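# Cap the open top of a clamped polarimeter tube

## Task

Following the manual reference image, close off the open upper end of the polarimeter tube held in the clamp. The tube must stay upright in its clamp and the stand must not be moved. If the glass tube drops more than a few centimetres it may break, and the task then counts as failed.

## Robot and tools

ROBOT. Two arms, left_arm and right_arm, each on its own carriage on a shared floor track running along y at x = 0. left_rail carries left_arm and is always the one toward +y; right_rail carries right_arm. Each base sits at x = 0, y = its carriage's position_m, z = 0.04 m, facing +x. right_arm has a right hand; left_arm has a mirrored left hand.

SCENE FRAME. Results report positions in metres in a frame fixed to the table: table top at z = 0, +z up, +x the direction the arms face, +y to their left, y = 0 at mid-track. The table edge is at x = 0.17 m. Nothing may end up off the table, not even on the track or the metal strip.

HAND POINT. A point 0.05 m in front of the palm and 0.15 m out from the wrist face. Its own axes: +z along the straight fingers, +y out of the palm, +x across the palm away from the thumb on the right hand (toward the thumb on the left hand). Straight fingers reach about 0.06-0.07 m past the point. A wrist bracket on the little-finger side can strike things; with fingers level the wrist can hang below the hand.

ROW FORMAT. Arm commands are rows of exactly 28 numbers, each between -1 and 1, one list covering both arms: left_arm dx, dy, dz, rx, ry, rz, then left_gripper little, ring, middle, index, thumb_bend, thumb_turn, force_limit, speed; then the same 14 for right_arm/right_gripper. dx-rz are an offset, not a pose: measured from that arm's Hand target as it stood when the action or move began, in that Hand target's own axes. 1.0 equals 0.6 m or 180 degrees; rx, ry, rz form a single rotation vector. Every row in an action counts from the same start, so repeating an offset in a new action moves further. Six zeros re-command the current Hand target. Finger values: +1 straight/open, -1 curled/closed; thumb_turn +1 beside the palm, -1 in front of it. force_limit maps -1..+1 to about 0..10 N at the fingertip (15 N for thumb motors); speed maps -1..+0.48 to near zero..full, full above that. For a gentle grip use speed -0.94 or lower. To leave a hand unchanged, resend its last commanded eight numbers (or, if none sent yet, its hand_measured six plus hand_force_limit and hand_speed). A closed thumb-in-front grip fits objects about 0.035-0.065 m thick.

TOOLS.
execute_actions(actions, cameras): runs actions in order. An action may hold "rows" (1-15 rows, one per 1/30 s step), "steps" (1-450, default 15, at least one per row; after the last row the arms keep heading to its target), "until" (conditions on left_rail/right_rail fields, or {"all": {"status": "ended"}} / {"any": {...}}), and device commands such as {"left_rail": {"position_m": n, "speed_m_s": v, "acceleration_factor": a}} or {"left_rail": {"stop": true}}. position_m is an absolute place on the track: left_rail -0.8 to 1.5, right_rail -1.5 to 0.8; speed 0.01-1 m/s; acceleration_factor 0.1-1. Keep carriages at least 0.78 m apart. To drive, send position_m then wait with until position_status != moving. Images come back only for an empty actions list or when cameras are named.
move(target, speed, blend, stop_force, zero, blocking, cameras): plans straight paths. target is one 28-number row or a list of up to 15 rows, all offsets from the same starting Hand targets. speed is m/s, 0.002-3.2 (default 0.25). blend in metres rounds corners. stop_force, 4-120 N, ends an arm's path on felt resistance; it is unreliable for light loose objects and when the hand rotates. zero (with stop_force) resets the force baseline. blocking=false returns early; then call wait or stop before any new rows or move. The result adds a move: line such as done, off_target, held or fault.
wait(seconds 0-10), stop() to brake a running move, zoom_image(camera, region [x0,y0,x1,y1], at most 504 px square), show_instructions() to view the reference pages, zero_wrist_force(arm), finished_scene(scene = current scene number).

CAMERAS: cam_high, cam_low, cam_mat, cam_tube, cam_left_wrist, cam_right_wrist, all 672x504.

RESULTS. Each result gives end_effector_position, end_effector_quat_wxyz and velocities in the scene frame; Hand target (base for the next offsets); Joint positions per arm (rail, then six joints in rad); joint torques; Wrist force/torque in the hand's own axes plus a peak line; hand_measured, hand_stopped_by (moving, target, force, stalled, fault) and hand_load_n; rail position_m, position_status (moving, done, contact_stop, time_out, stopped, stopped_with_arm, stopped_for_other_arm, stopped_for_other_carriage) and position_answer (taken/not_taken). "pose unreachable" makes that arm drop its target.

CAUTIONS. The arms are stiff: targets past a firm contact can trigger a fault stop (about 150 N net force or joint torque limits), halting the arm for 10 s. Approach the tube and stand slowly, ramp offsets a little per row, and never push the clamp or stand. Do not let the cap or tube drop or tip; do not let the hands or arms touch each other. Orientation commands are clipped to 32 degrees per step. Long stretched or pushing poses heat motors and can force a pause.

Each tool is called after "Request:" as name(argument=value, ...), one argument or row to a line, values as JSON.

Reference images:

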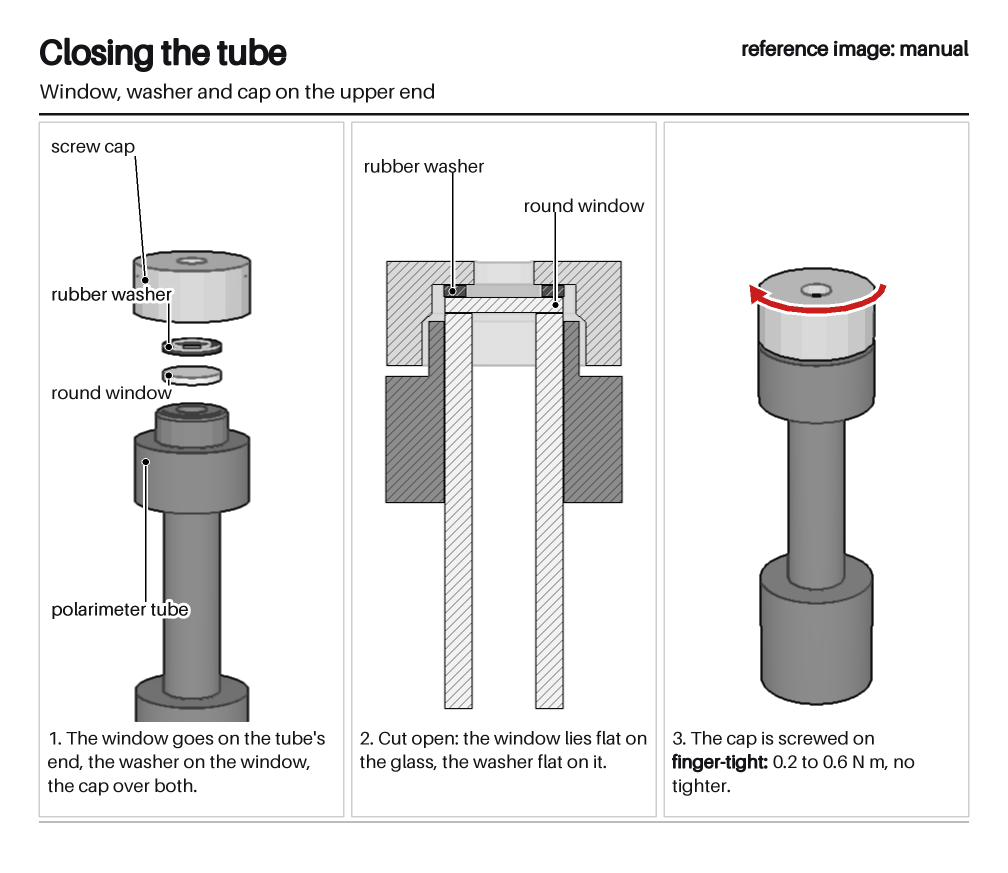

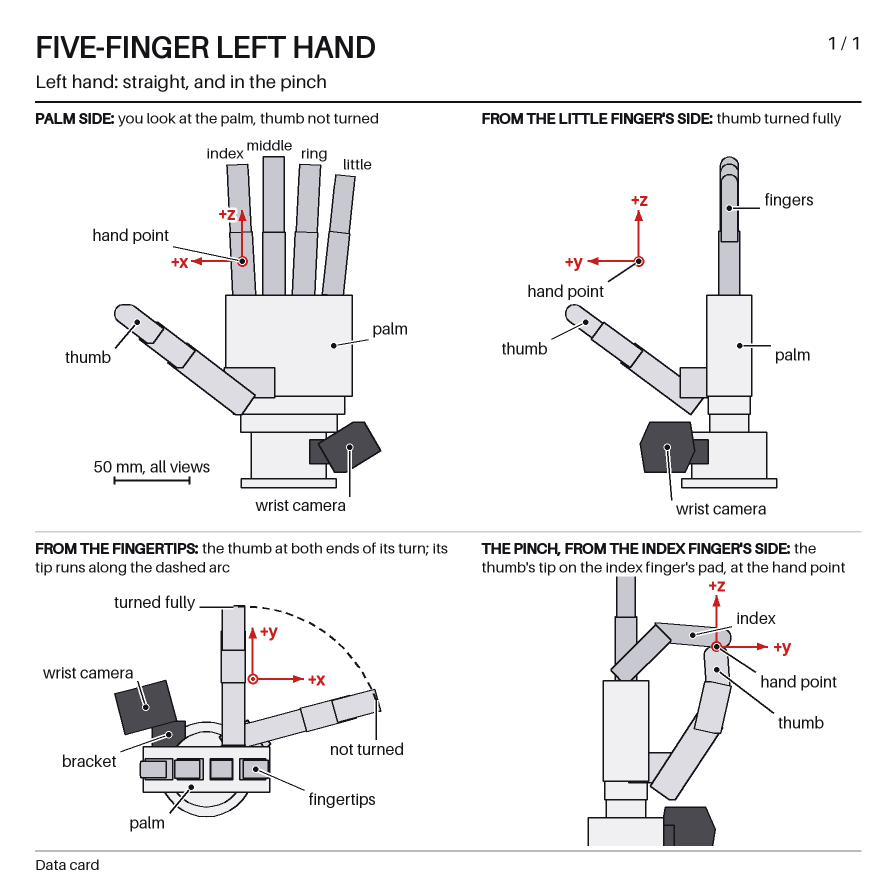

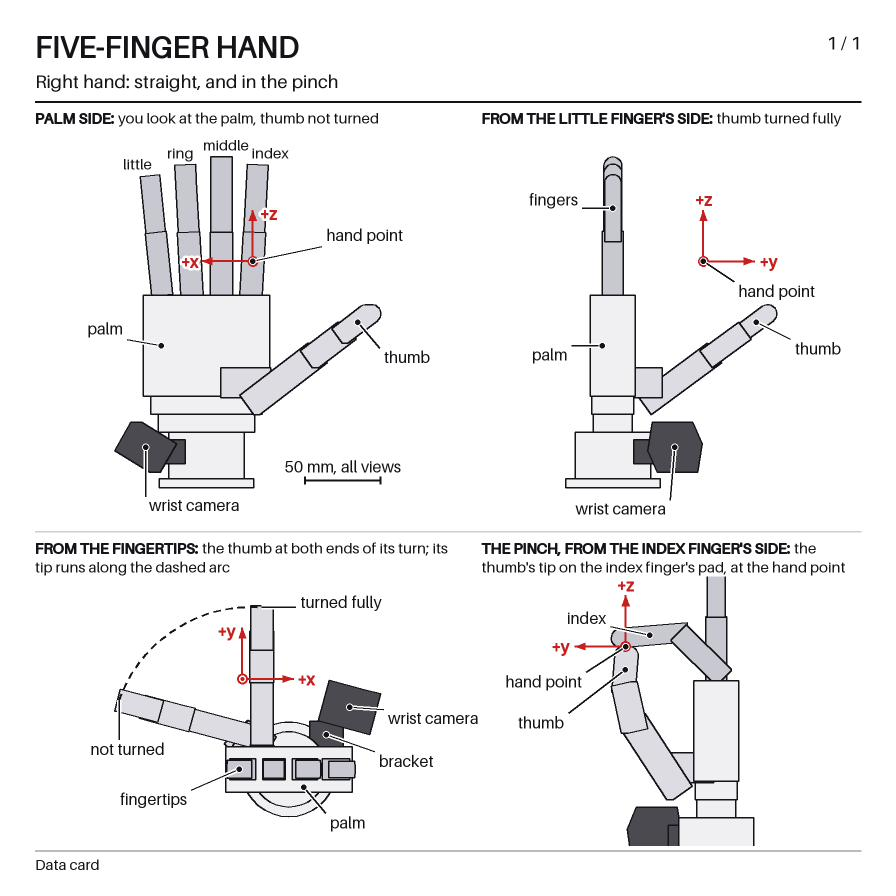

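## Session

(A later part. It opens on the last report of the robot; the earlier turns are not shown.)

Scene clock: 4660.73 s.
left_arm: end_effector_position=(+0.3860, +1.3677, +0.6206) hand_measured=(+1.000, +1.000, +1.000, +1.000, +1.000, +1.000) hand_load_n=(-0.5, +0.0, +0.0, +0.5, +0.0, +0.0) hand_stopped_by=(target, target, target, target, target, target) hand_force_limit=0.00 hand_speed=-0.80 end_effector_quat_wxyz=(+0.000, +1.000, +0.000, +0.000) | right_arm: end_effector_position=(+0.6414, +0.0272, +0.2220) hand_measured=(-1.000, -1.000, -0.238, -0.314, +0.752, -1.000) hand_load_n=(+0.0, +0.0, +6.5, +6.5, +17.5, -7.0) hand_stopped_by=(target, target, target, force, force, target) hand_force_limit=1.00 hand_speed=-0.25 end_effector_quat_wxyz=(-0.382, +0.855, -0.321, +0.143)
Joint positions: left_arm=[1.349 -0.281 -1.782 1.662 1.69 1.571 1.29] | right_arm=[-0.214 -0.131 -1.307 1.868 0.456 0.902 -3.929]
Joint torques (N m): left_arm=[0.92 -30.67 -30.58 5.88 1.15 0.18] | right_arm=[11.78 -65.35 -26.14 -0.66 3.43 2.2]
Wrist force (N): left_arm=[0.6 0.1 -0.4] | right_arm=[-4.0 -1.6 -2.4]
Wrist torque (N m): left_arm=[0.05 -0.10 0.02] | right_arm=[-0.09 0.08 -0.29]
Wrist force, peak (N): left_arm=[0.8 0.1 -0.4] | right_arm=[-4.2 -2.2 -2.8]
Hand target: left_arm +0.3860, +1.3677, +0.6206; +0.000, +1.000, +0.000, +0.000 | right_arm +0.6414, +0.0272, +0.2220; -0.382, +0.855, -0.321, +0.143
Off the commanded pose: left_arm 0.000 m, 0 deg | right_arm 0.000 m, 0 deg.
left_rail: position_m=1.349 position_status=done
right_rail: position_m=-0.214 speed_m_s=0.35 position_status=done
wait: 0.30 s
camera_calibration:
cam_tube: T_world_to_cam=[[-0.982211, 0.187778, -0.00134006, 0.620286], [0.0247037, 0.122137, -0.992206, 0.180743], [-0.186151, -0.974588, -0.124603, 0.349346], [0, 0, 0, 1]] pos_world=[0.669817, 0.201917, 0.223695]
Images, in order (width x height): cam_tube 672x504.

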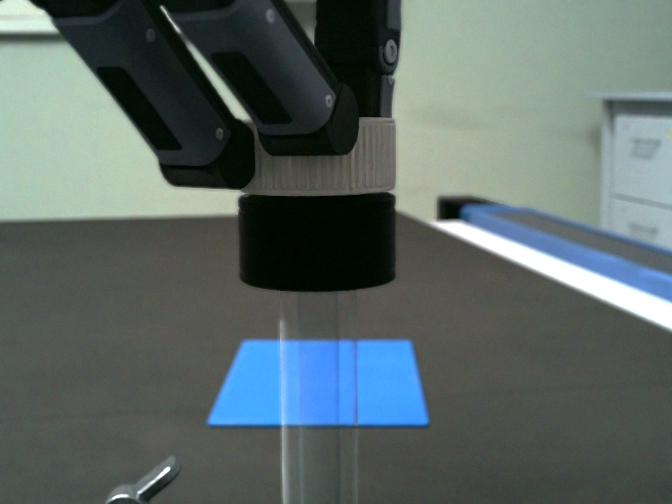

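Request:
move(
  target=[0,0,0,0,0,0,1,1,1,1,1,1,0,-0.8,0.0061,-0.0015,0.0017,0,0.04128,0.03717,-1,-1,-0.24,-0.38,0.1,-1,1,-0.25],
  speed=0.05,
)

Request:
wait(
  seconds=0.3,
)

Request:
wait(
  seconds=0.3,
  cameras=["cam_tube"],
)

Request:
zoom_image(
  camera="cam_tube",
  region=[230, 70, 410, 250],
)

Scene clock: 4672.87 s.
left_arm: end_effector_position=(+0.3860, +1.3677, +0.6206) hand_measured=(+1.000, +1.000, +1.000, +1.000, +1.000, +1.000) hand_load_n=(+0.0, +0.0, +0.0, +0.0, -0.5, +0.0) hand_stopped_by=(target, target, target, target, target, target) hand_force_limit=0.00 hand_speed=-0.80 end_effector_quat_wxyz=(+0.000, +1.000, +0.000, +0.000) | right_arm: end_effector_position=(+0.6450, +0.0258, +0.2220) hand_measured=(-1.000, -1.000, -0.238, -0.314, +0.752, -1.000) hand_load_n=(+0.0, +0.0, +13.5, +2.5, +16.5, -5.0) hand_stopped_by=(target, target, target, force, force, target) hand_force_limit=1.00 hand_speed=-0.25 end_effector_quat_wxyz=(-0.368, +0.824, -0.394, +0.176)
Joint positions: left_arm=[1.349 -0.281 -1.782 1.662 1.69 1.571 1.29] | right_arm=[-0.214 -0.108 -1.353 1.905 0.352 1.015 -3.731]
Joint torques (N m): left_arm=[2.99 -31.03 -30.17 5.55 1.46 0.45] | right_arm=[10.77 -61.27 -29.01 -1.14 5.3 2.53]
Wrist force (N): left_arm=[0.4 -0.1 -0.4] | right_arm=[-7.3 -3.7 -1.2]
Wrist torque (N m): left_arm=[0.01 -0.08 0.01] | right_arm=[-0.05 0.10 -0.33]
Wrist force, peak (N): left_arm=[0.9 -0.3 -0.9] | right_arm=[-8.8 -4.6 1.0]
Hand target: left_arm +0.3860, +1.3677, +0.6206; +0.000, +1.000, +0.000, +0.000 | right_arm +0.6450, +0.0258, +0.2220; -0.368, +0.824, -0.394, +0.176
Off the commanded pose: left_arm 0.000 m, 0 deg | right_arm 0.000 m, 0 deg.
left_rail: position_m=1.349 position_status=done
right_rail: position_m=-0.214 speed_m_s=0.35 position_status=done
move: done

Scene clock: 4673.17 s.
left_arm: end_effector_position=(+0.3860, +1.3677, +0.6206) hand_measured=(+1.000, +1.000, +1.000, +1.000, +1.000, +1.000) hand_load_n=(+0.0, +0.0, +0.0, +0.0, +0.0, +0.0) hand_stopped_by=(target, target, target, target, target, target) hand_force_limit=0.00 hand_speed=-0.80 end_effector_quat_wxyz=(+0.000, +1.000, +0.000, +0.000) | right_arm: end_effector_position=(+0.6450, +0.0258, +0.2220) hand_measured=(-1.000, -1.000, -0.238, -0.314, +0.752, -1.000) hand_load_n=(+0.0, +0.0, +13.5, +2.0, +16.5, -5.0) hand_stopped_by=(target, target, target, force, force, target) hand_force_limit=1.00 hand_speed=-0.25 end_effector_quat_wxyz=(-0.368, +0.824, -0.394, +0.176)
Joint positions: left_arm=[1.349 -0.281 -1.782 1.662 1.69 1.571 1.29] | right_arm=[-0.214 -0.108 -1.353 1.905 0.352 1.015 -3.731]
Joint torques (N m): left_arm=[-0.94 -31.52 -31.32 5.64 1.15 0.21] | right_arm=[10.4 -61.41 -28.25 -1.02 5.31 2.01]
Wrist force (N): left_arm=[0.6 0.0 -0.2] | right_arm=[-7.3 -2.5 0.5]
Wrist torque (N m): left_arm=[0.03 -0.10 0.02] | right_arm=[-0.09 0.06 -0.32]
Wrist force, peak (N): left_arm=[0.7 0.4 -0.6] | right_arm=[-7.3 -3.7 -1.1]
Hand target: left_arm +0.3860, +1.3677, +0.6206; +0.000, +1.000, +0.000, +0.000 | right_arm +0.6450, +0.0258, +0.2220; -0.368, +0.824, -0.394, +0.176
Off the commanded pose: left_arm 0.000 m, 0 deg | right_arm 0.000 m, 0 deg.
left_rail: position_m=1.349 position_status=done
right_rail: position_m=-0.214 speed_m_s=0.35 position_status=done
wait: 0.30 s

Scene clock: 4673.47 s.
left_arm: end_effector_position=(+0.3860, +1.3677, +0.6206) hand_measured=(+1.000, +1.000, +1.000, +1.000, +1.000, +1.000) hand_load_n=(+0.0, +0.0, +0.0, +0.0, +0.0, +0.0) hand_stopped_by=(target, target, target, target, target, target) hand_force_limit=0.00 hand_speed=-0.80 end_effector_quat_wxyz=(+0.000, +1.000, +0.000, +0.000) | right_arm: end_effector_position=(+0.6450, +0.0258, +0.2220) hand_measured=(-1.000, -1.000, -0.238, -0.314, +0.752, -1.000) hand_load_n=(+0.0, +0.0, +13.5, +2.5, +16.5, -5.0) hand_stopped_by=(target, target, target, force, force, target) hand_force_limit=1.00 hand_speed=-0.25 end_effector_quat_wxyz=(-0.368, +0.824, -0.394, +0.176)
Joint positions: left_arm=[1.349 -0.281 -1.782 1.662 1.69 1.571 1.29] | right_arm=[-0.214 -0.108 -1.353 1.905 0.352 1.015 -3.731]
Joint torques (N m): left_arm=[1.34 -32.85 -30.31 5.61 1.65 0.03] | right_arm=[9.44 -59.28 -27.41 -1.39 5.5 1.97]
Wrist force (N): left_arm=[0.4 0.0 -0.7] | right_arm=[-7.0 -3.5 -0.7]
Wrist torque (N m): left_arm=[0.05 -0.08 0.01] | right_arm=[-0.06 0.05 -0.30]
Wrist force, peak (N): left_arm=[0.8 0.3 -0.5] | right_arm=[-7.4 -4.2 -0.9]
Hand target: left_arm +0.3860, +1.3677, +0.6206; +0.000, +1.000, +0.000, +0.000 | right_arm +0.6450, +0.0258, +0.2220; -0.368, +0.824, -0.394, +0.176
Off the commanded pose: left_arm 0.000 m, 0 deg | right_arm 0.000 m, 0 deg.
left_rail: position_m=1.349 position_status=done
right_rail: position_m=-0.214 speed_m_s=0.35 position_status=done
wait: 0.30 s
camera_calibration:
cam_tube: T_world_to_cam=[[-0.982211, 0.187778, -0.00134006, 0.620286], [0.0247037, 0.122137, -0.992206, 0.180743], [-0.186151, -0.974588, -0.124603, 0.349346], [0, 0, 0, 1]] pos_world=[0.669817, 0.201917, 0.223695]
Images, in order (width x height): cam_tube 672x504.

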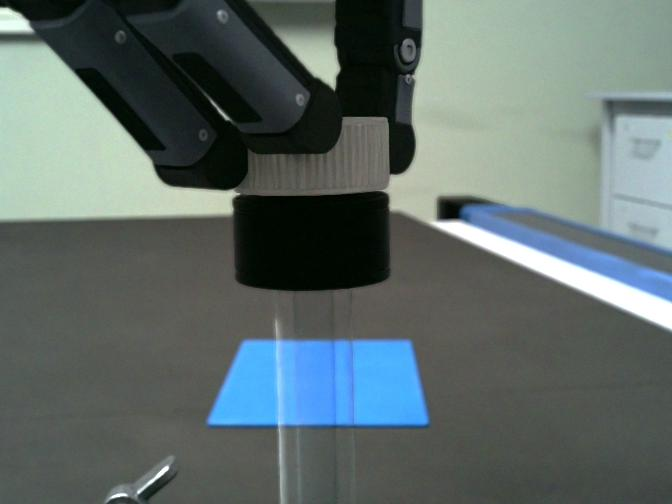

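Scaled by 2.800 from the camera's 672x504 image, which has a finer 960x720 frame.

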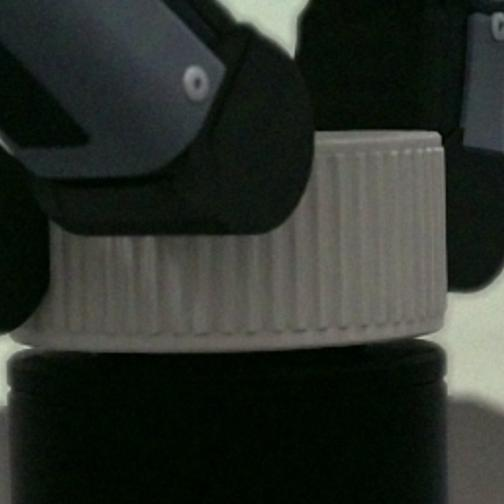

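Request:
move(
  target=[0,0,0,0,0,0,1,1,1,1,1,1,0,-0.8,0.0,-0.0025,0.0023,0,0.04128,0.03717,-1,-1,-0.24,-0.38,0.1,-1,1,-0.25],
  speed=0.05,
)

Request:
wait(
  seconds=0.3,
)

Request:
wait(
  seconds=0.3,
  cameras=["cam_tube"],
)

Request:
zoom_image(
  camera="cam_tube",
  region=[230, 70, 410, 250],
)

Scene clock: 4690.80 s.
left_arm: end_effector_position=(+0.3860, +1.3677, +0.6206) hand_measured=(+1.000, +1.000, +1.000, +1.000, +1.000, +1.000) hand_load_n=(+0.0, +0.0, +0.0, +0.0, +0.0, +0.0) hand_stopped_by=(target, target, target, target, target, target) hand_force_limit=0.00 hand_speed=-0.80 end_effector_quat_wxyz=(+0.000, +1.000, +0.000, +0.000) | right_arm: end_effector_position=(+0.6466, +0.0271, +0.2222) hand_measured=(-1.000, -1.000, -0.238, -0.314, +0.752, -1.000) hand_load_n=(+0.0, +0.0, +16.0, +0.0, +18.0, -6.0) hand_stopped_by=(target, target, target, force, force, target) hand_force_limit=1.00 hand_speed=-0.25 end_effector_quat_wxyz=(-0.351, +0.786, -0.464, +0.207)
Joint positions: left_arm=[1.349 -0.281 -1.782 1.662 1.69 1.571 1.29] | right_arm=[-0.214 -0.071 -1.39 1.935 0.274 1.153 -3.549]
Joint torques (N m): left_arm=[-1.75 -30.26 -30.96 5.18 1.61 0.08] | right_arm=[18.03 -60.67 -24.71 0.52 1.9 3.2]
Wrist force (N): left_arm=[0.6 0.3 -0.3] | right_arm=[4.3 -1.8 -0.2]
Wrist torque (N m): left_arm=[0.06 -0.10 0.02] | right_arm=[-0.13 -0.10 -0.38]
Wrist force, peak (N): left_arm=[0.9 0.0 -0.8] | right_arm=[-7.7 -3.6 -0.8]
Hand target: left_arm +0.3860, +1.3677, +0.6206; +0.000, +1.000, +0.000, +0.000 | right_arm +0.6466, +0.0271, +0.2222; -0.351, +0.786, -0.464, +0.207
Off the commanded pose: left_arm 0.000 m, 0 deg | right_arm 0.000 m, 0 deg.
left_rail: position_m=1.349 position_status=done
right_rail: position_m=-0.214 speed_m_s=0.35 position_status=done
move: done

Scene clock: 4691.10 s.
left_arm: end_effector_position=(+0.3860, +1.3677, +0.6206) hand_measured=(+1.000, +1.000, +1.000, +1.000, +1.000, +1.000) hand_load_n=(+0.0, +0.0, +0.0, +0.0, +0.0, +0.0) hand_stopped_by=(target, target, target, target, target, target) hand_force_limit=0.00 hand_speed=-0.80 end_effector_quat_wxyz=(+0.000, +1.000, +0.000, +0.000) | right_arm: end_effector_position=(+0.6466, +0.0271, +0.2222) hand_measured=(-1.000, -1.000, -0.238, -0.314, +0.752, -1.000) hand_load_n=(+0.0, +0.0, +16.0, +0.0, +18.0, -5.5) hand_stopped_by=(target, target, target, force, force, target) hand_force_limit=1.00 hand_speed=-0.25 end_effector_quat_wxyz=(-0.351, +0.786, -0.464, +0.207)
Joint positions: left_arm=[1.349 -0.281 -1.782 1.662 1.69 1.571 1.29] | right_arm=[-0.214 -0.07 -1.39 1.935 0.274 1.154 -3.549]
Joint torques (N m): left_arm=[-0.29 -33.62 -30.53 5.77 1.42 0.26] | right_arm=[19.72 -58.97 -25 0.37 2.28 3.22]
Wrist force (N): left_arm=[0.6 0.0 -0.8] | right_arm=[4.4 -1.6 -0.5]
Wrist torque (N m): left_arm=[0.05 -0.12 0.02] | right_arm=[-0.04 -0.09 -0.36]
Wrist force, peak (N): left_arm=[0.8 0.1 -0.7] | right_arm=[4.4 -2.2 -0.8]
Hand target: left_arm +0.3860, +1.3677, +0.6206; +0.000, +1.000, +0.000, +0.000 | right_arm +0.6466, +0.0271, +0.2222; -0.351, +0.786, -0.464, +0.207
Off the commanded pose: left_arm 0.000 m, 0 deg | right_arm 0.000 m, 0 deg.
left_rail: position_m=1.349 position_status=done
right_rail: position_m=-0.214 speed_m_s=0.35 position_status=done
wait: 0.30 s

Scene clock: 4691.40 s.
left_arm: end_effector_position=(+0.3860, +1.3677, +0.6206) hand_measured=(+1.000, +1.000, +1.000, +1.000, +1.000, +1.000) hand_load_n=(+0.0, +0.0, +0.0, +0.0, +0.0, +0.0) hand_stopped_by=(target, target, target, target, target, target) hand_force_limit=0.00 hand_speed=-0.80 end_effector_quat_wxyz=(+0.000, +1.000, +0.000, +0.000) | right_arm: end_effector_position=(+0.6466, +0.0271, +0.2222) hand_measured=(-1.000, -1.000, -0.238, -0.314, +0.752, -1.000) hand_load_n=(+0.0, +0.0, +16.0, +0.0, +18.5, -6.0) hand_stopped_by=(target, target, target, force, force, target) hand_force_limit=1.00 hand_speed=-0.25 end_effector_quat_wxyz=(-0.351, +0.786, -0.464, +0.207)
Joint positions: left_arm=[1.349 -0.281 -1.782 1.662 1.69 1.571 1.29] | right_arm=[-0.214 -0.07 -1.39 1.935 0.274 1.154 -3.549]
Joint torques (N m): left_arm=[-0.17 -33.35 -31.5 5.78 1.06 0.02] | right_arm=[19.88 -60.3 -25.4 0.57 2.51 2.89]
Wrist force (N): left_arm=[0.3 0.0 -0.5] | right_arm=[3.9 -0.8 0.4]
Wrist torque (N m): left_arm=[0.05 -0.06 0.00] | right_arm=[-0.05 -0.03 -0.38]
Wrist force, peak (N): left_arm=[0.5 0.2 -0.7] | right_arm=[4.1 -2.2 -0.8]
Hand target: left_arm +0.3860, +1.3677, +0.6206; +0.000, +1.000, +0.000, +0.000 | right_arm +0.6466, +0.0271, +0.2222; -0.351, +0.786, -0.464, +0.207
Off the commanded pose: left_arm 0.000 m, 0 deg | right_arm 0.000 m, 0 deg.
left_rail: position_m=1.349 position_status=done
right_rail: position_m=-0.214 speed_m_s=0.35 position_status=done
wait: 0.30 s
camera_calibration:
cam_tube: T_world_to_cam=[[-0.982211, 0.187778, -0.00134006, 0.620286], [0.0247037, 0.122137, -0.992206, 0.180743], [-0.186151, -0.974588, -0.124603, 0.349346], [0, 0, 0, 1]] pos_world=[0.669817, 0.201917, 0.223695]
Images, in order (width x height): cam_tube 672x504.

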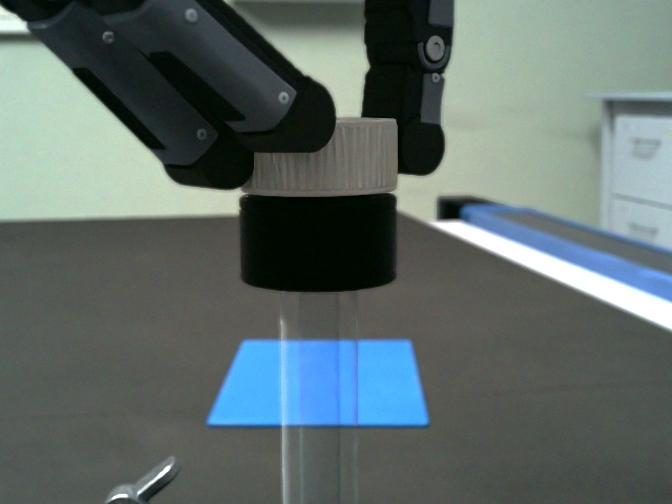

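Scaled by 2.800 from the camera's 672x504 image, which has a finer 960x720 frame.

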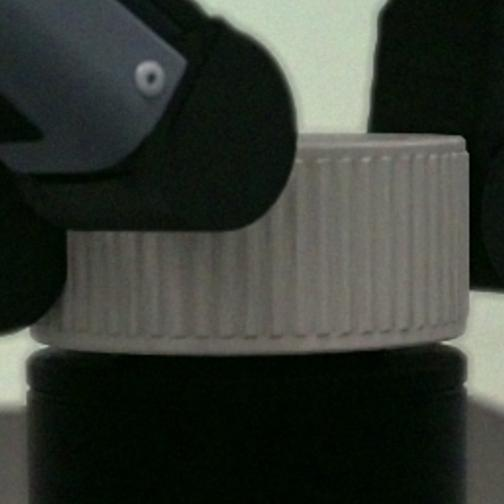

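Request:
move(
  target=[0,0,0,0,0,0,1,1,1,1,1,1,0,-0.8,0.00815,-0.00186,0.00205,0,0.04953,0.0446,-1,-1,-0.24,-0.38,0.1,-1,1,-0.25],
  speed=0.05,
)

Request:
wait(
  seconds=0.3,
)

Request:
wait(
  seconds=0.3,
  cameras=["cam_tube"],
)

Request:
zoom_image(
  camera="cam_tube",
  region=[230, 70, 410, 250],
)

Scene clock: 4706.13 s.
left_arm: end_effector_position=(+0.3860, +1.3677, +0.6206) hand_measured=(+1.000, +1.000, +1.000, +1.000, +1.000, +1.000) hand_load_n=(+0.0, +0.0, +0.0, +0.0, -0.5, +0.0) hand_stopped_by=(target, target, target, target, target, target) hand_force_limit=0.00 hand_speed=-0.80 end_effector_quat_wxyz=(+0.000, +1.000, +0.000, +0.000) | right_arm: end_effector_position=(+0.6504, +0.0236, +0.2222) hand_measured=(-1.000, -1.000, -0.238, -0.314, +0.752, -1.000) hand_load_n=(+0.0, +0.0, +18.0, +0.0, +16.5, -4.5) hand_stopped_by=(target, target, target, force, force, target) hand_force_limit=1.00 hand_speed=-0.25 end_effector_quat_wxyz=(-0.328, +0.733, -0.544, +0.242)
Joint positions: left_arm=[1.349 -0.281 -1.782 1.662 1.69 1.571 1.29] | right_arm=[-0.214 -0.024 -1.414 1.954 0.218 1.334 -3.357]
Joint torques (N m): left_arm=[0.23 -31.92 -29.61 5.64 1.4 0.48] | right_arm=[14.86 -57.91 -24.95 0.4 3.72 2.83]
Wrist force (N): left_arm=[0.8 -0.1 -0.5] | right_arm=[1.0 -2.1 3.1]
Wrist torque (N m): left_arm=[0.03 -0.15 0.04] | right_arm=[0.00 -0.02 -0.34]
Wrist force, peak (N): left_arm=[1.0 0.0 -0.7] | right_arm=[4.6 -1.7 -0.8]
Hand target: left_arm +0.3860, +1.3677, +0.6206; +0.000, +1.000, +0.000, +0.000 | right_arm +0.6504, +0.0236, +0.2222; -0.328, +0.733, -0.544, +0.242
Off the commanded pose: left_arm 0.000 m, 0 deg | right_arm 0.000 m, 0 deg.
left_rail: position_m=1.349 position_status=done
right_rail: position_m=-0.214 speed_m_s=0.35 position_status=done
move: done

Scene clock: 4706.43 s.
left_arm: end_effector_position=(+0.3860, +1.3677, +0.6206) hand_measured=(+1.000, +1.000, +1.000, +1.000, +1.000, +1.000) hand_load_n=(+0.0, +0.0, +0.0, +0.0, +0.0, +0.0) hand_stopped_by=(target, target, target, target, target, target) hand_force_limit=0.00 hand_speed=-0.80 end_effector_quat_wxyz=(+0.000, +1.000, +0.000, +0.000) | right_arm: end_effector_position=(+0.6504, +0.0236, +0.2222) hand_measured=(-1.000, -1.000, -0.238, -0.314, +0.752, -1.000) hand_load_n=(+0.0, +0.0, +18.0, +0.0, +16.5, -5.0) hand_stopped_by=(target, target, target, force, force, target) hand_force_limit=1.00 hand_speed=-0.25 end_effector_quat_wxyz=(-0.328, +0.733, -0.544, +0.242)
Joint positions: left_arm=[1.349 -0.281 -1.782 1.662 1.69 1.571 1.29] | right_arm=[-0.214 -0.024 -1.414 1.954 0.218 1.335 -3.357]
Joint torques (N m): left_arm=[-1.69 -30.77 -30.05 6.02 1.15 0.37] | right_arm=[17.55 -56.06 -25.29 0.64 3.49 2.72]
Wrist force (N): left_arm=[0.5 0.1 -0.8] | right_arm=[1.4 -3.6 2.0]
Wrist torque (N m): left_arm=[0.06 -0.10 0.01] | right_arm=[-0.05 -0.06 -0.33]
Wrist force, peak (N): left_arm=[0.7 0.1 -0.7] | right_arm=[1.4 -3.6 2.0]
Hand target: left_arm +0.3860, +1.3677, +0.6206; +0.000, +1.000, +0.000, +0.000 | right_arm +0.6504, +0.0236, +0.2222; -0.328, +0.733, -0.544, +0.242
Off the commanded pose: left_arm 0.000 m, 0 deg | right_arm 0.000 m, 0 deg.
left_rail: position_m=1.349 position_status=done
right_rail: position_m=-0.214 speed_m_s=0.35 position_status=done
wait: 0.30 s

Scene clock: 4706.73 s.
left_arm: end_effector_position=(+0.3860, +1.3677, +0.6206) hand_measured=(+1.000, +1.000, +1.000, +1.000, +1.000, +1.000) hand_load_n=(+0.0, +0.0, +0.0, +0.0, +0.0, +0.0) hand_stopped_by=(target, target, target, target, target, target) hand_force_limit=0.00 hand_speed=-0.80 end_effector_quat_wxyz=(+0.000, +1.000, +0.000, +0.000) | right_arm: end_effector_position=(+0.6504, +0.0236, +0.2222) hand_measured=(-1.000, -1.000, -0.238, -0.314, +0.752, -1.000) hand_load_n=(+0.0, +0.0, +18.0, +0.0, +16.0, -4.5) hand_stopped_by=(target, target, target, force, force, target) hand_force_limit=1.00 hand_speed=-0.25 end_effector_quat_wxyz=(-0.328, +0.733, -0.544, +0.242)
Joint positions: left_arm=[1.349 -0.281 -1.782 1.662 1.69 1.571 1.29] | right_arm=[-0.214 -0.024 -1.414 1.954 0.218 1.335 -3.357]
Joint torques (N m): left_arm=[1.79 -31.67 -30.79 5.76 1.75 0.22] | right_arm=[18.56 -57.9 -25.61 0.69 2.87 2.88]
Wrist force (N): left_arm=[0.3 0.3 -0.5] | right_arm=[1.2 -2.5 2.9]
Wrist torque (N m): left_arm=[0.09 -0.06 -0.01] | right_arm=[-0.05 -0.06 -0.33]
Wrist force, peak (N): left_arm=[0.8 0.3 -0.6] | right_arm=[1.4 -2.6 3.2]
Hand target: left_arm +0.3860, +1.3677, +0.6206; +0.000, +1.000, +0.000, +0.000 | right_arm +0.6504, +0.0236, +0.2222; -0.328, +0.733, -0.544, +0.242
Off the commanded pose: left_arm 0.000 m, 0 deg | right_arm 0.000 m, 0 deg.
left_rail: position_m=1.349 position_status=done
right_rail: position_m=-0.214 speed_m_s=0.35 position_status=done
wait: 0.30 s
camera_calibration:
cam_tube: T_world_to_cam=[[-0.982211, 0.187778, -0.00134006, 0.620286], [0.0247037, 0.122137, -0.992206, 0.180743], [-0.186151, -0.974588, -0.124603, 0.349346], [0, 0, 0, 1]] pos_world=[0.669817, 0.201917, 0.223695]
Images, in order (width x height): cam_tube 672x504.

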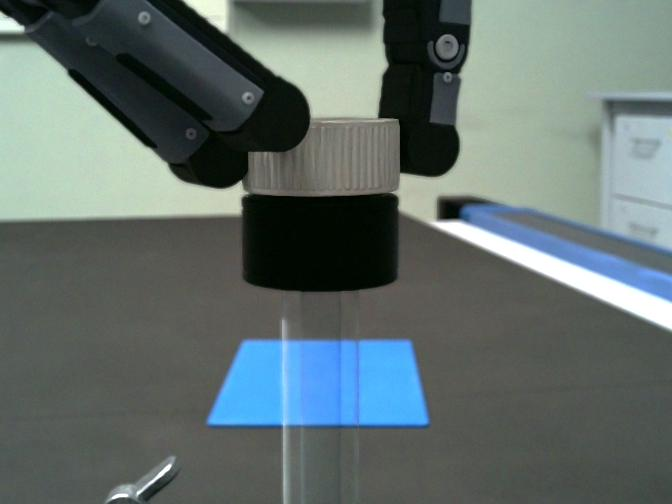

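Scaled by 2.800 from the camera's 672x504 image, which has a finer 960x720 frame.

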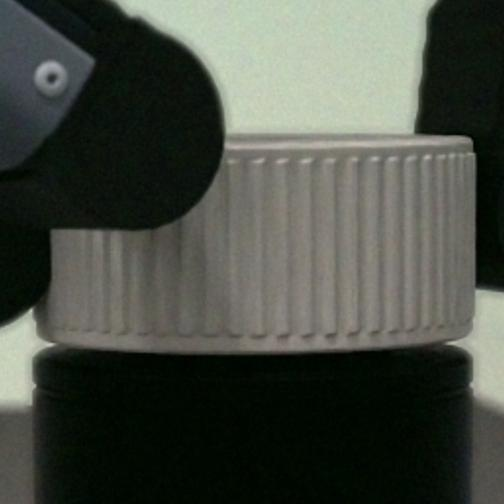

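Request:
zoom_image(
  camera="cam_tube",
  region=[368, 180, 408, 210],
)

Scaled by 12.600 from the camera's 672x504 image, which has a finer 960x720 frame.

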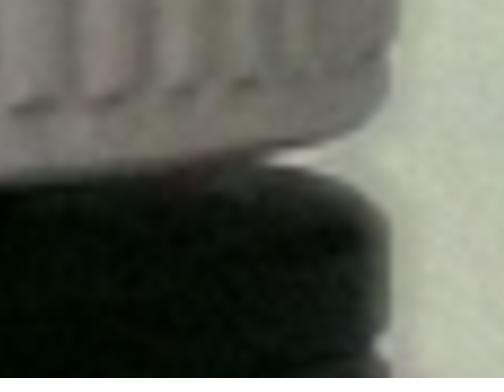

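Request:
execute_actions(
  actions=[
    {"rows":[[0,0,0,0,0,0,1,1,1,1,1,1,0,-0.8,0,0,0,0,0,0,-1,-1,-0.24,-0.38,1,-1,-0.2,-0.8]],"steps":50},
    {"rows":[[0,0,0,0,0,0,1,1,1,1,1,1,0,-0.8,0,0,0,0,0,0,-1,-1,0.1,0.1,1,-1,-0.2,-0.7]],"steps":45},
  ],
  cameras=["cam_tube"],
)

Request:
zoom_image(
  camera="cam_tube",
  region=[230, 70, 410, 250],
)

Request:
zoom_image(
  camera="cam_tube",
  region=[368, 180, 408, 210],
)

Scene clock: 4745.93 s.
left_arm: end_effector_position=(+0.3860, +1.3677, +0.6206) hand_measured=(+1.000, +1.000, +1.000, +1.000, +1.000, +1.000) hand_load_n=(+0.0, +0.0, +0.0, +0.0, +0.0, +0.0) hand_stopped_by=(target, target, target, target, target, target) hand_force_limit=0.00 hand_speed=-0.80 end_effector_quat_wxyz=(+0.000, +1.000, +0.000, +0.000) | right_arm: end_effector_position=(+0.6504, +0.0236, +0.2222) hand_measured=(-1.000, -1.000, +0.100, +0.100, +1.000, -1.000) hand_load_n=(+0.0, +0.0, +0.0, +0.0, +0.0, +0.0) hand_stopped_by=(target, target, target, target, target, target) hand_force_limit=-0.20 hand_speed=-0.70 end_effector_quat_wxyz=(-0.328, +0.733, -0.544, +0.242)
Joint positions: left_arm=[1.349 -0.281 -1.782 1.662 1.69 1.571 1.29] | right_arm=[-0.214 -0.024 -1.414 1.954 0.218 1.335 -3.357]
Joint torques (N m): left_arm=[1.13 -31.79 -30.19 5.55 1.42 -0.08] | right_arm=[7.23 -57.21 -38.61 4.18 3.53 0.01]
Wrist force (N): left_arm=[0.5 0.2 -0.6] | right_arm=[-1.0 0.2 -0.5]
Wrist torque (N m): left_arm=[0.07 -0.10 0.01] | right_arm=[-0.06 0.16 -0.19]
Wrist force, peak (N): left_arm=[0.7 0.0 -1.1] | right_arm=[-1.1 -2.6 6.7]
Hand target: left_arm +0.3860, +1.3677, +0.6206; +0.000, +1.000, +0.000, +0.000 | right_arm +0.6504, +0.0236, +0.2222; -0.328, +0.733, -0.544, +0.242
Off the commanded pose: left_arm 0.000 m, 0 deg | right_arm 0.000 m, 0 deg.
left_rail: position_m=1.349 position_status=done
right_rail: position_m=-0.214 speed_m_s=0.35 position_status=done
camera_calibration:
cam_tube: T_world_to_cam=[[-0.982211, 0.187778, -0.00134006, 0.620286], [0.0247037, 0.122137, -0.992206, 0.180743], [-0.186151, -0.974588, -0.124603, 0.349346], [0, 0, 0, 1]] pos_world=[0.669817, 0.201917, 0.223695]
Images, in order (width x height): cam_tube 672x504.

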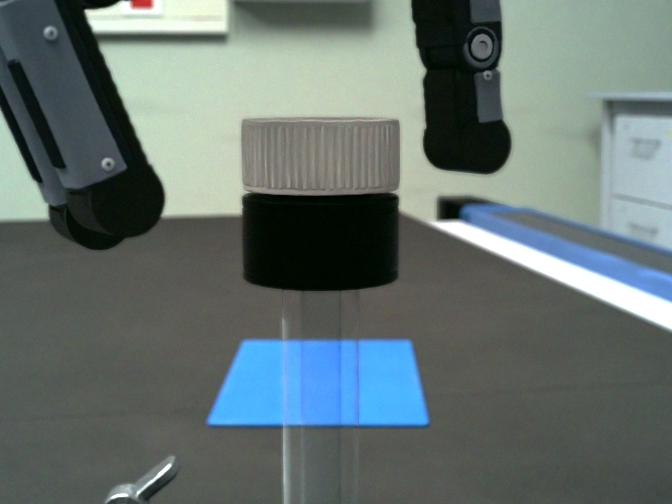

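Scaled by 2.800 from the camera's 672x504 image, which has a finer 960x720 frame.

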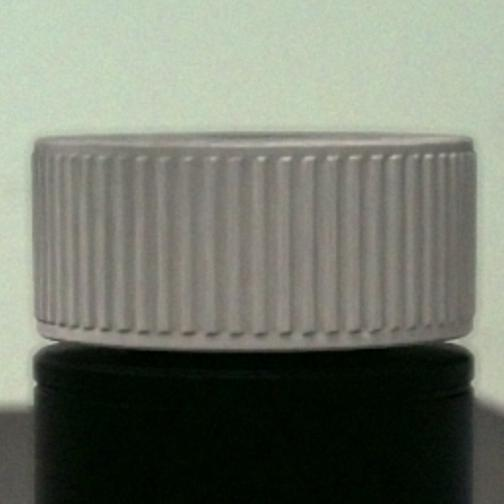

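Scaled by 12.600 from the camera's 672x504 image, which has a finer 960x720 frame.

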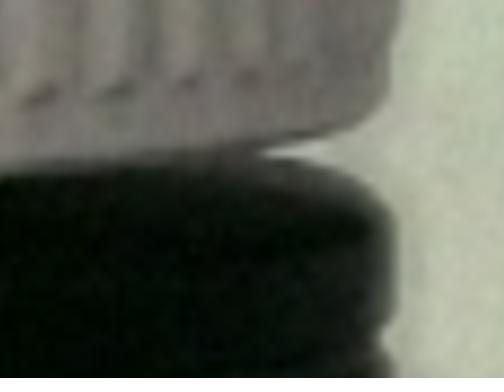

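Request:
move(
  target=[
    [0,0,0,0,0,0,1,1,1,1,1,1,0,-0.8,-0.00568,0.00521,-0.00578,0,-0.08668,-0.07805,-1,-1,0.1,0.1,1,-1,-0.2,-0.7],
    [0,0,0,0,0,0,1,1,1,1,1,1,0,-0.8,-0.01435,0.01329,-0.01476,0,-0.17337,-0.1561,-1,-1,0.1,0.1,1,-1,-0.2,-0.7],
  ],
  speed=0.2,
  blend=[0.004,0],
)

Request:
execute_actions(
  actions=[
    {"rows":[[0,0,0,0,0,0,1,1,1,1,1,1,0,-0.8,0,0,0,0,0,0,-1,-1,-0.25,-0.27,1,-1,-0.6,-0.8]],"steps":70},
    {"rows":[[0,0,0,0,0,0,1,1,1,1,1,1,0,-0.8,0,0,0,0,0,0,-1,-1,-0.25,-0.27,0.45,-1,-0.1,-0.88]],"steps":75},
    {"rows":[[0,0,0,0,0,0,1,1,1,1,1,1,0,-0.8,0,0,0,0,0,0,-1,-1,-0.25,-0.38,0.45,-1,0.1,-0.9]],"steps":50},
    {"rows":[[0,0,0,0,0,0,1,1,1,1,1,1,0,-0.8,0,0,0,0,0,0,-1,-1,-0.25,-0.38,0.3,-1,0.8,-0.9]],"steps":45},
  ],
)

Request:
execute_actions(
  actions=[
    {"rows":[[0,0,0,0,0,0,1,1,1,1,1,1,0,-0.8,0,0,0,0,0,0,-1,-1,-0.3,-0.4,0.3,-1,0.8,-0.8]],"steps":45},
    {"rows":[[0,0,0,0,0,0,1,1,1,1,1,1,0,-0.8,0,0,0,0,0,0,-1,-1,-0.3,-0.4,0.1,-1,1,-0.25]],"steps":30},
  ],
)

Scene clock: 4779.27 s.
left_arm: end_effector_position=(+0.3860, +1.3677, +0.6206) hand_measured=(+1.000, +1.000, +1.000, +1.000, +1.000, +1.000) hand_load_n=(+0.0, +0.0, +0.0, +0.0, +0.0, +0.0) hand_stopped_by=(target, target, target, target, target, target) hand_force_limit=0.00 hand_speed=-0.80 end_effector_quat_wxyz=(+0.000, +1.000, +0.000, +0.000) | right_arm: end_effector_position=(+0.6365, +0.0284, +0.2222) hand_measured=(-1.000, -1.000, +0.100, +0.100, +1.000, -1.000) hand_load_n=(+0.0, +0.0, +0.0, -0.5, +0.0, +0.0) hand_stopped_by=(target, target, target, target, target, target) hand_force_limit=-0.20 hand_speed=-0.70 end_effector_quat_wxyz=(-0.393, +0.880, -0.245, +0.110)
Joint positions: left_arm=[1.349 -0.281 -1.782 1.662 1.69 1.571 1.29] | right_arm=[-0.214 -0.145 -1.254 1.827 0.589 0.814 -4.15]
Joint torques (N m): left_arm=[0.65 -31.79 -30.56 5.83 0.9 0.14] | right_arm=[-13.46 -38.16 -44.5 6.26 -4.47 -2.97]
Wrist force (N): left_arm=[0.7 0.0 -0.3] | right_arm=[-0.7 0.3 0.0]
Wrist torque (N m): left_arm=[0.03 -0.13 0.03] | right_arm=[-0.09 0.09 0.07]
Wrist force, peak (N): left_arm=[0.9 0.1 -0.9] | right_arm=[-1.3 0.9 -0.3]
Hand target: left_arm +0.3860, +1.3677, +0.6206; +0.000, +1.000, +0.000, +0.000 | right_arm +0.6365, +0.0284, +0.2222; -0.393, +0.880, -0.245, +0.110
Off the commanded pose: left_arm 0.000 m, 0 deg | right_arm 0.000 m, 0 deg.
left_rail: position_m=1.349 position_status=done
right_rail: position_m=-0.214 speed_m_s=0.35 position_status=done
move: done

Scene clock: 4787.47 s.
left_arm: end_effector_position=(+0.3860, +1.3677, +0.6206) hand_measured=(+1.000, +1.000, +1.000, +1.000, +1.000, +1.000) hand_load_n=(+0.0, +0.0, +0.0, +0.0, +0.0, +0.0) hand_stopped_by=(target, target, target, target, target, target) hand_force_limit=0.00 hand_speed=-0.80 end_effector_quat_wxyz=(+0.000, +1.000, +0.000, +0.000) | right_arm: end_effector_position=(+0.6365, +0.0284, +0.2222) hand_measured=(-1.000, -1.000, -0.248, -0.332, +0.778, -1.000) hand_load_n=(+0.0, +0.0, +5.0, +6.0, +13.5, +0.0) hand_stopped_by=(target, target, force, force, force, target) hand_force_limit=0.80 hand_speed=-0.90 end_effector_quat_wxyz=(-0.393, +0.880, -0.245, +0.110)
Joint positions: left_arm=[1.349 -0.281 -1.782 1.662 1.69 1.571 1.29] | right_arm=[-0.214 -0.145 -1.254 1.827 0.589 0.814 -4.15]
Joint torques (N m): left_arm=[1.82 -30.62 -30.39 5.53 1.15 0.47] | right_arm=[-7.67 -45.08 -33.05 6.1 1.51 -0.65]
Wrist force (N): left_arm=[0.6 0.3 -0.9] | right_arm=[0.2 -1.1 0.7]
Wrist torque (N m): left_arm=[0.10 -0.12 0.01] | right_arm=[-0.02 0.09 0.04]
Wrist force, peak (N): left_arm=[0.9 0.3 -0.7] | right_arm=[0.7 -1.2 3.4]
Hand target: left_arm +0.3860, +1.3677, +0.6206; +0.000, +1.000, +0.000, +0.000 | right_arm +0.6365, +0.0284, +0.2222; -0.393, +0.880, -0.245, +0.110
Off the commanded pose: left_arm 0.000 m, 0 deg | right_arm 0.000 m, 0 deg.
left_rail: position_m=1.349 position_status=done
right_rail: position_m=-0.214 speed_m_s=0.35 position_status=done

Scene clock: 4790.17 s.
left_arm: end_effector_position=(+0.3860, +1.3677, +0.6206) hand_measured=(+1.000, +1.000, +1.000, +1.000, +1.000, +1.000) hand_load_n=(+0.0, +0.0, +0.0, +0.0, +0.0, +0.0) hand_stopped_by=(target, target, target, target, target, target) hand_force_limit=0.00 hand_speed=-0.80 end_effector_quat_wxyz=(+0.000, +1.000, +0.000, +0.000) | right_arm: end_effector_position=(+0.6365, +0.0284, +0.2222) hand_measured=(-1.000, -1.000, -0.262, -0.400, +0.764, -1.000) hand_load_n=(+0.0, +0.0, +11.5, -3.0, +19.0, +1.0) hand_stopped_by=(target, target, force, target, force, target) hand_force_limit=1.00 hand_speed=-0.25 end_effector_quat_wxyz=(-0.393, +0.880, -0.245, +0.110)
Joint positions: left_arm=[1.349 -0.281 -1.782 1.662 1.69 1.571 1.29] | right_arm=[-0.214 -0.145 -1.254 1.827 0.589 0.814 -4.15]
Joint torques (N m): left_arm=[1.17 -31.08 -31.65 5.36 1.46 0.33] | right_arm=[-6.73 -47.71 -34.52 6.44 1.79 0.1]
Wrist force (N): left_arm=[0.5 -0.1 -0.6] | right_arm=[1.5 -3.8 -2.5]
Wrist torque (N m): left_arm=[0.03 -0.09 0.01] | right_arm=[-0.01 0.00 0.06]
Wrist force, peak (N): left_arm=[1.0 0.1 -0.6] | right_arm=[0.9 -5.2 -0.9]
Hand target: left_arm +0.3860, +1.3677, +0.6206; +0.000, +1.000, +0.000, +0.000 | right_arm +0.6365, +0.0284, +0.2222; -0.393, +0.880, -0.245, +0.110
Off the commanded pose: left_arm 0.000 m, 0 deg | right_arm 0.000 m, 0 deg.
left_rail: position_m=1.349 position_status=done
right_rail: position_m=-0.214 speed_m_s=0.35 position_status=done

Request:
execute_actions(
  actions=[
    {"rows":[[0,0,0,0,0,0,1,1,1,1,1,1,0,-0.8,0,0,0,0,0,0,-1,-1,-0.3,-0.26,0.1,-1,0.8,-0.5]],"steps":25},
    {"rows":[[0,0,0,0,0,0,1,1,1,1,1,1,0,-0.8,0,0,0,0,0,0,-1,-1,-0.3,-0.335,0.1,-1,0.4,-0.88]],"steps":50},
  ],
  cameras=["cam_tube"],
)

Scene clock: 4797.83 s.
left_arm: end_effector_position=(+0.3860, +1.3677, +0.6206) hand_measured=(+1.000, +1.000, +1.000, +1.000, +1.000, +1.000) hand_load_n=(+0.0, +0.0, +0.0, +0.0, +0.0, +0.0) hand_stopped_by=(target, target, target, target, target, target) hand_force_limit=0.00 hand_speed=-0.80 end_effector_quat_wxyz=(+0.000, +1.000, +0.000, +0.000) | right_arm: end_effector_position=(+0.6365, +0.0284, +0.2222) hand_measured=(-1.000, -1.000, -0.262, -0.332, +0.764, -1.000) hand_load_n=(+0.0, +0.0, +9.0, +6.0, +19.0, +1.5) hand_stopped_by=(target, target, force, target, force, target) hand_force_limit=0.40 hand_speed=-0.88 end_effector_quat_wxyz=(-0.393, +0.880, -0.245, +0.110)
Joint positions: left_arm=[1.349 -0.281 -1.782 1.662 1.69 1.571 1.29] | right_arm=[-0.214 -0.145 -1.254 1.827 0.589 0.814 -4.15]
Joint torques (N m): left_arm=[2.27 -29.96 -31.65 5.73 1.72 -0.36] | right_arm=[2.02 -53.39 -33.57 3.21 1.57 0.2]
Wrist force (N): left_arm=[0.6 -0.2 -0.7] | right_arm=[1.2 -2.7 -1.5]
Wrist torque (N m): left_arm=[0.02 -0.11 0.02] | right_arm=[-0.11 0.11 0.01]
Wrist force, peak (N): left_arm=[1.0 0.2 -0.6] | right_arm=[1.1 -5.2 -5.6]
Hand target: left_arm +0.3860, +1.3677, +0.6206; +0.000, +1.000, +0.000, +0.000 | right_arm +0.6365, +0.0284, +0.2222; -0.393, +0.880, -0.245, +0.110
Off the commanded pose: left_arm 0.000 m, 0 deg | right_arm 0.000 m, 0 deg.
left_rail: position_m=1.349 position_status=done
right_rail: position_m=-0.214 speed_m_s=0.35 position_status=done
camera_calibration:
cam_tube: T_world_to_cam=[[-0.982211, 0.187778, -0.00134006, 0.620286], [0.0247037, 0.122137, -0.992206, 0.180743], [-0.186151, -0.974588, -0.124603, 0.349346], [0, 0, 0, 1]] pos_world=[0.669817, 0.201917, 0.223695]
Images, in order (width x height): cam_tube 672x504.

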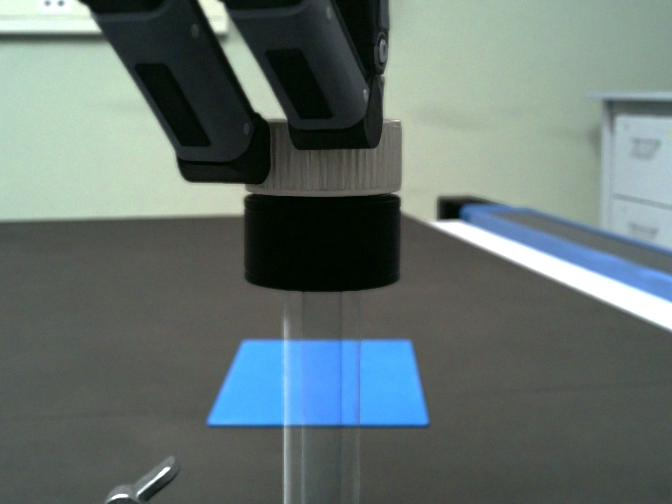

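Request:
move(
  target=[0,0,0,0,0,0,1,1,1,1,1,1,0,-0.8,0.0068,-0.0021,0.0016,0,0.04953,0.0446,-1,-1,-0.3,-0.335,0.1,-1,0.4,-0.88],
  speed=0.05,
)

Request:
wait(
  seconds=0.3,
)

Request:
wait(
  seconds=0.3,
  cameras=["cam_tube"],
)

Request:
zoom_image(
  camera="cam_tube",
  region=[230, 70, 410, 250],
)

Scene clock: 4807.13 s.
left_arm: end_effector_position=(+0.3860, +1.3677, +0.6206) hand_measured=(+1.000, +1.000, +1.000, +1.000, +1.000, +1.000) hand_load_n=(+0.0, +0.0, +0.0, +0.0, +0.0, +0.0) hand_stopped_by=(target, target, target, target, target, target) hand_force_limit=0.00 hand_speed=-0.80 end_effector_quat_wxyz=(+0.000, +1.000, +0.000, +0.000) | right_arm: end_effector_position=(+0.6408, +0.0276, +0.2225) hand_measured=(-1.000, -1.000, -0.262, -0.332, +0.764, -1.000) hand_load_n=(+0.0, +0.0, +15.0, +2.0, +18.5, -6.5) hand_stopped_by=(target, target, force, target, force, target) hand_force_limit=0.40 hand_speed=-0.88 end_effector_quat_wxyz=(-0.379, +0.849, -0.336, +0.150)
Joint positions: left_arm=[1.349 -0.281 -1.782 1.662 1.69 1.571 1.29] | right_arm=[-0.214 -0.126 -1.319 1.877 0.433 0.923 -3.887]
Joint torques (N m): left_arm=[-0.66 -31.49 -31.51 5.17 1.43 -0.09] | right_arm=[11.58 -62.06 -24.72 0.43 3.59 2.44]
Wrist force (N): left_arm=[0.3 0.1 -0.5] | right_arm=[-0.7 -3.3 0.7]
Wrist torque (N m): left_arm=[0.05 -0.07 0.00] | right_arm=[-0.11 -0.05 -0.36]
Wrist force, peak (N): left_arm=[0.6 0.3 -0.9] | right_arm=[1.8 -3.7 -2.4]
Hand target: left_arm +0.3860, +1.3677, +0.6206; +0.000, +1.000, +0.000, +0.000 | right_arm +0.6408, +0.0276, +0.2225; -0.379, +0.849, -0.336, +0.150
Off the commanded pose: left_arm 0.000 m, 0 deg | right_arm 0.000 m, 0 deg.
left_rail: position_m=1.349 position_status=done
right_rail: position_m=-0.214 speed_m_s=0.35 position_status=done
move: done

Scene clock: 4807.43 s.
left_arm: end_effector_position=(+0.3860, +1.3677, +0.6206) hand_measured=(+1.000, +1.000, +1.000, +1.000, +1.000, +1.000) hand_load_n=(+0.0, +0.0, +0.0, +0.0, +0.0, +0.0) hand_stopped_by=(target, target, target, target, target, target) hand_force_limit=0.00 hand_speed=-0.80 end_effector_quat_wxyz=(+0.000, +1.000, +0.000, +0.000) | right_arm: end_effector_position=(+0.6408, +0.0276, +0.2225) hand_measured=(-1.000, -1.000, -0.262, -0.332, +0.764, -1.000) hand_load_n=(+0.0, +0.0, +15.0, +2.0, +18.5, -6.5) hand_stopped_by=(target, target, force, target, force, target) hand_force_limit=0.40 hand_speed=-0.88 end_effector_quat_wxyz=(-0.379, +0.849, -0.336, +0.150)
Joint positions: left_arm=[1.349 -0.281 -1.782 1.662 1.69 1.571 1.29] | right_arm=[-0.214 -0.126 -1.319 1.877 0.433 0.923 -3.886]
Joint torques (N m): left_arm=[-1.92 -33.69 -31.98 5.45 1.56 0.38] | right_arm=[15.58 -63.24 -24.86 0.88 3.74 2.99]
Wrist force (N): left_arm=[0.5 -0.3 -0.6] | right_arm=[-0.6 -3.4 0.2]
Wrist torque (N m): left_arm=[0.00 -0.09 0.02] | right_arm=[-0.05 -0.04 -0.35]
Wrist force, peak (N): left_arm=[1.0 0.1 -0.6] | right_arm=[-0.5 -4.0 -0.2]
Hand target: left_arm +0.3860, +1.3677, +0.6206; +0.000, +1.000, +0.000, +0.000 | right_arm +0.6408, +0.0276, +0.2225; -0.379, +0.849, -0.336, +0.150
Off the commanded pose: left_arm 0.000 m, 0 deg | right_arm 0.000 m, 0 deg.
left_rail: position_m=1.349 position_status=done
right_rail: position_m=-0.214 speed_m_s=0.35 position_status=done
wait: 0.30 s

Scene clock: 4807.73 s.
left_arm: end_effector_position=(+0.3860, +1.3677, +0.6206) hand_measured=(+1.000, +1.000, +1.000, +1.000, +1.000, +1.000) hand_load_n=(+0.0, +0.0, +0.0, +0.0, +0.0, +0.0) hand_stopped_by=(target, target, target, target, target, target) hand_force_limit=0.00 hand_speed=-0.80 end_effector_quat_wxyz=(+0.000, +1.000, +0.000, +0.000) | right_arm: end_effector_position=(+0.6408, +0.0276, +0.2225) hand_measured=(-1.000, -1.000, -0.262, -0.332, +0.764, -1.000) hand_load_n=(+0.0, +0.0, +15.0, +2.0, +18.5, -6.5) hand_stopped_by=(target, target, force, target, force, target) hand_force_limit=0.40 hand_speed=-0.88 end_effector_quat_wxyz=(-0.379, +0.849, -0.336, +0.150)
Joint positions: left_arm=[1.349 -0.281 -1.782 1.662 1.69 1.571 1.29] | right_arm=[-0.214 -0.126 -1.319 1.877 0.433 0.923 -3.886]
Joint torques (N m): left_arm=[1.93 -31.68 -31.53 6.36 1.53 -0.22] | right_arm=[16.32 -65.06 -25.19 1.02 3.64 2.62]
Wrist force (N): left_arm=[0.5 0.1 -0.6] | right_arm=[-1.3 -2.7 1.2]
Wrist torque (N m): left_arm=[0.07 -0.10 0.02] | right_arm=[-0.08 0.02 -0.38]
Wrist force, peak (N): left_arm=[0.3 0.0 -0.8] | right_arm=[-0.6 -4.0 -0.4]
Hand target: left_arm +0.3860, +1.3677, +0.6206; +0.000, +1.000, +0.000, +0.000 | right_arm +0.6408, +0.0276, +0.2225; -0.379, +0.849, -0.336, +0.150
Off the commanded pose: left_arm 0.000 m, 0 deg | right_arm 0.000 m, 0 deg.
left_rail: position_m=1.349 position_status=done
right_rail: position_m=-0.214 speed_m_s=0.35 position_status=done
wait: 0.30 s
camera_calibration:
cam_tube: T_world_to_cam=[[-0.982211, 0.187778, -0.00134006, 0.620286], [0.0247037, 0.122137, -0.992206, 0.180743], [-0.186151, -0.974588, -0.124603, 0.349346], [0, 0, 0, 1]] pos_world=[0.669817, 0.201917, 0.223695]
Images, in order (width x height): cam_tube 672x504.

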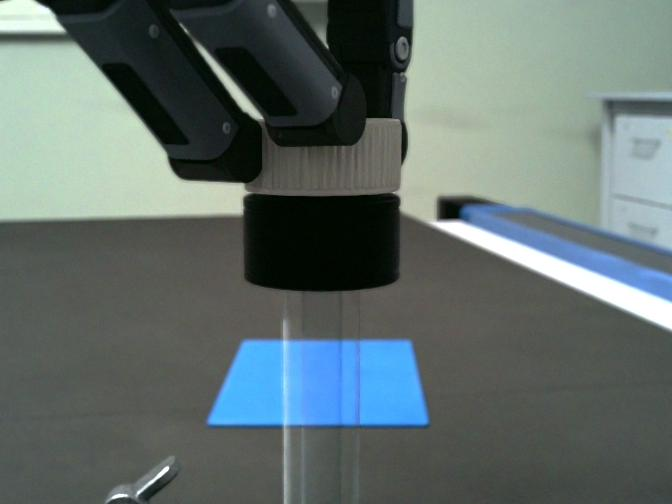

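Scaled by 2.800 from the camera's 672x504 image, which has a finer 960x720 frame.

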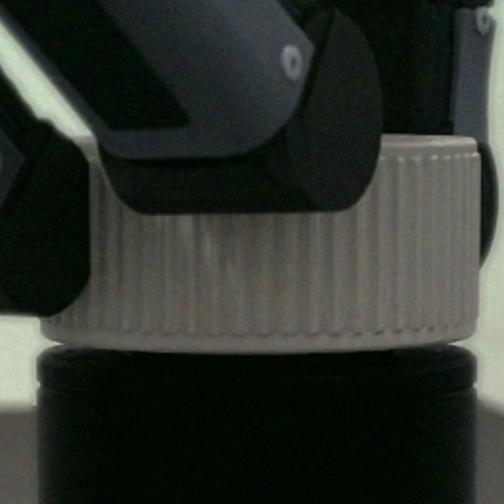

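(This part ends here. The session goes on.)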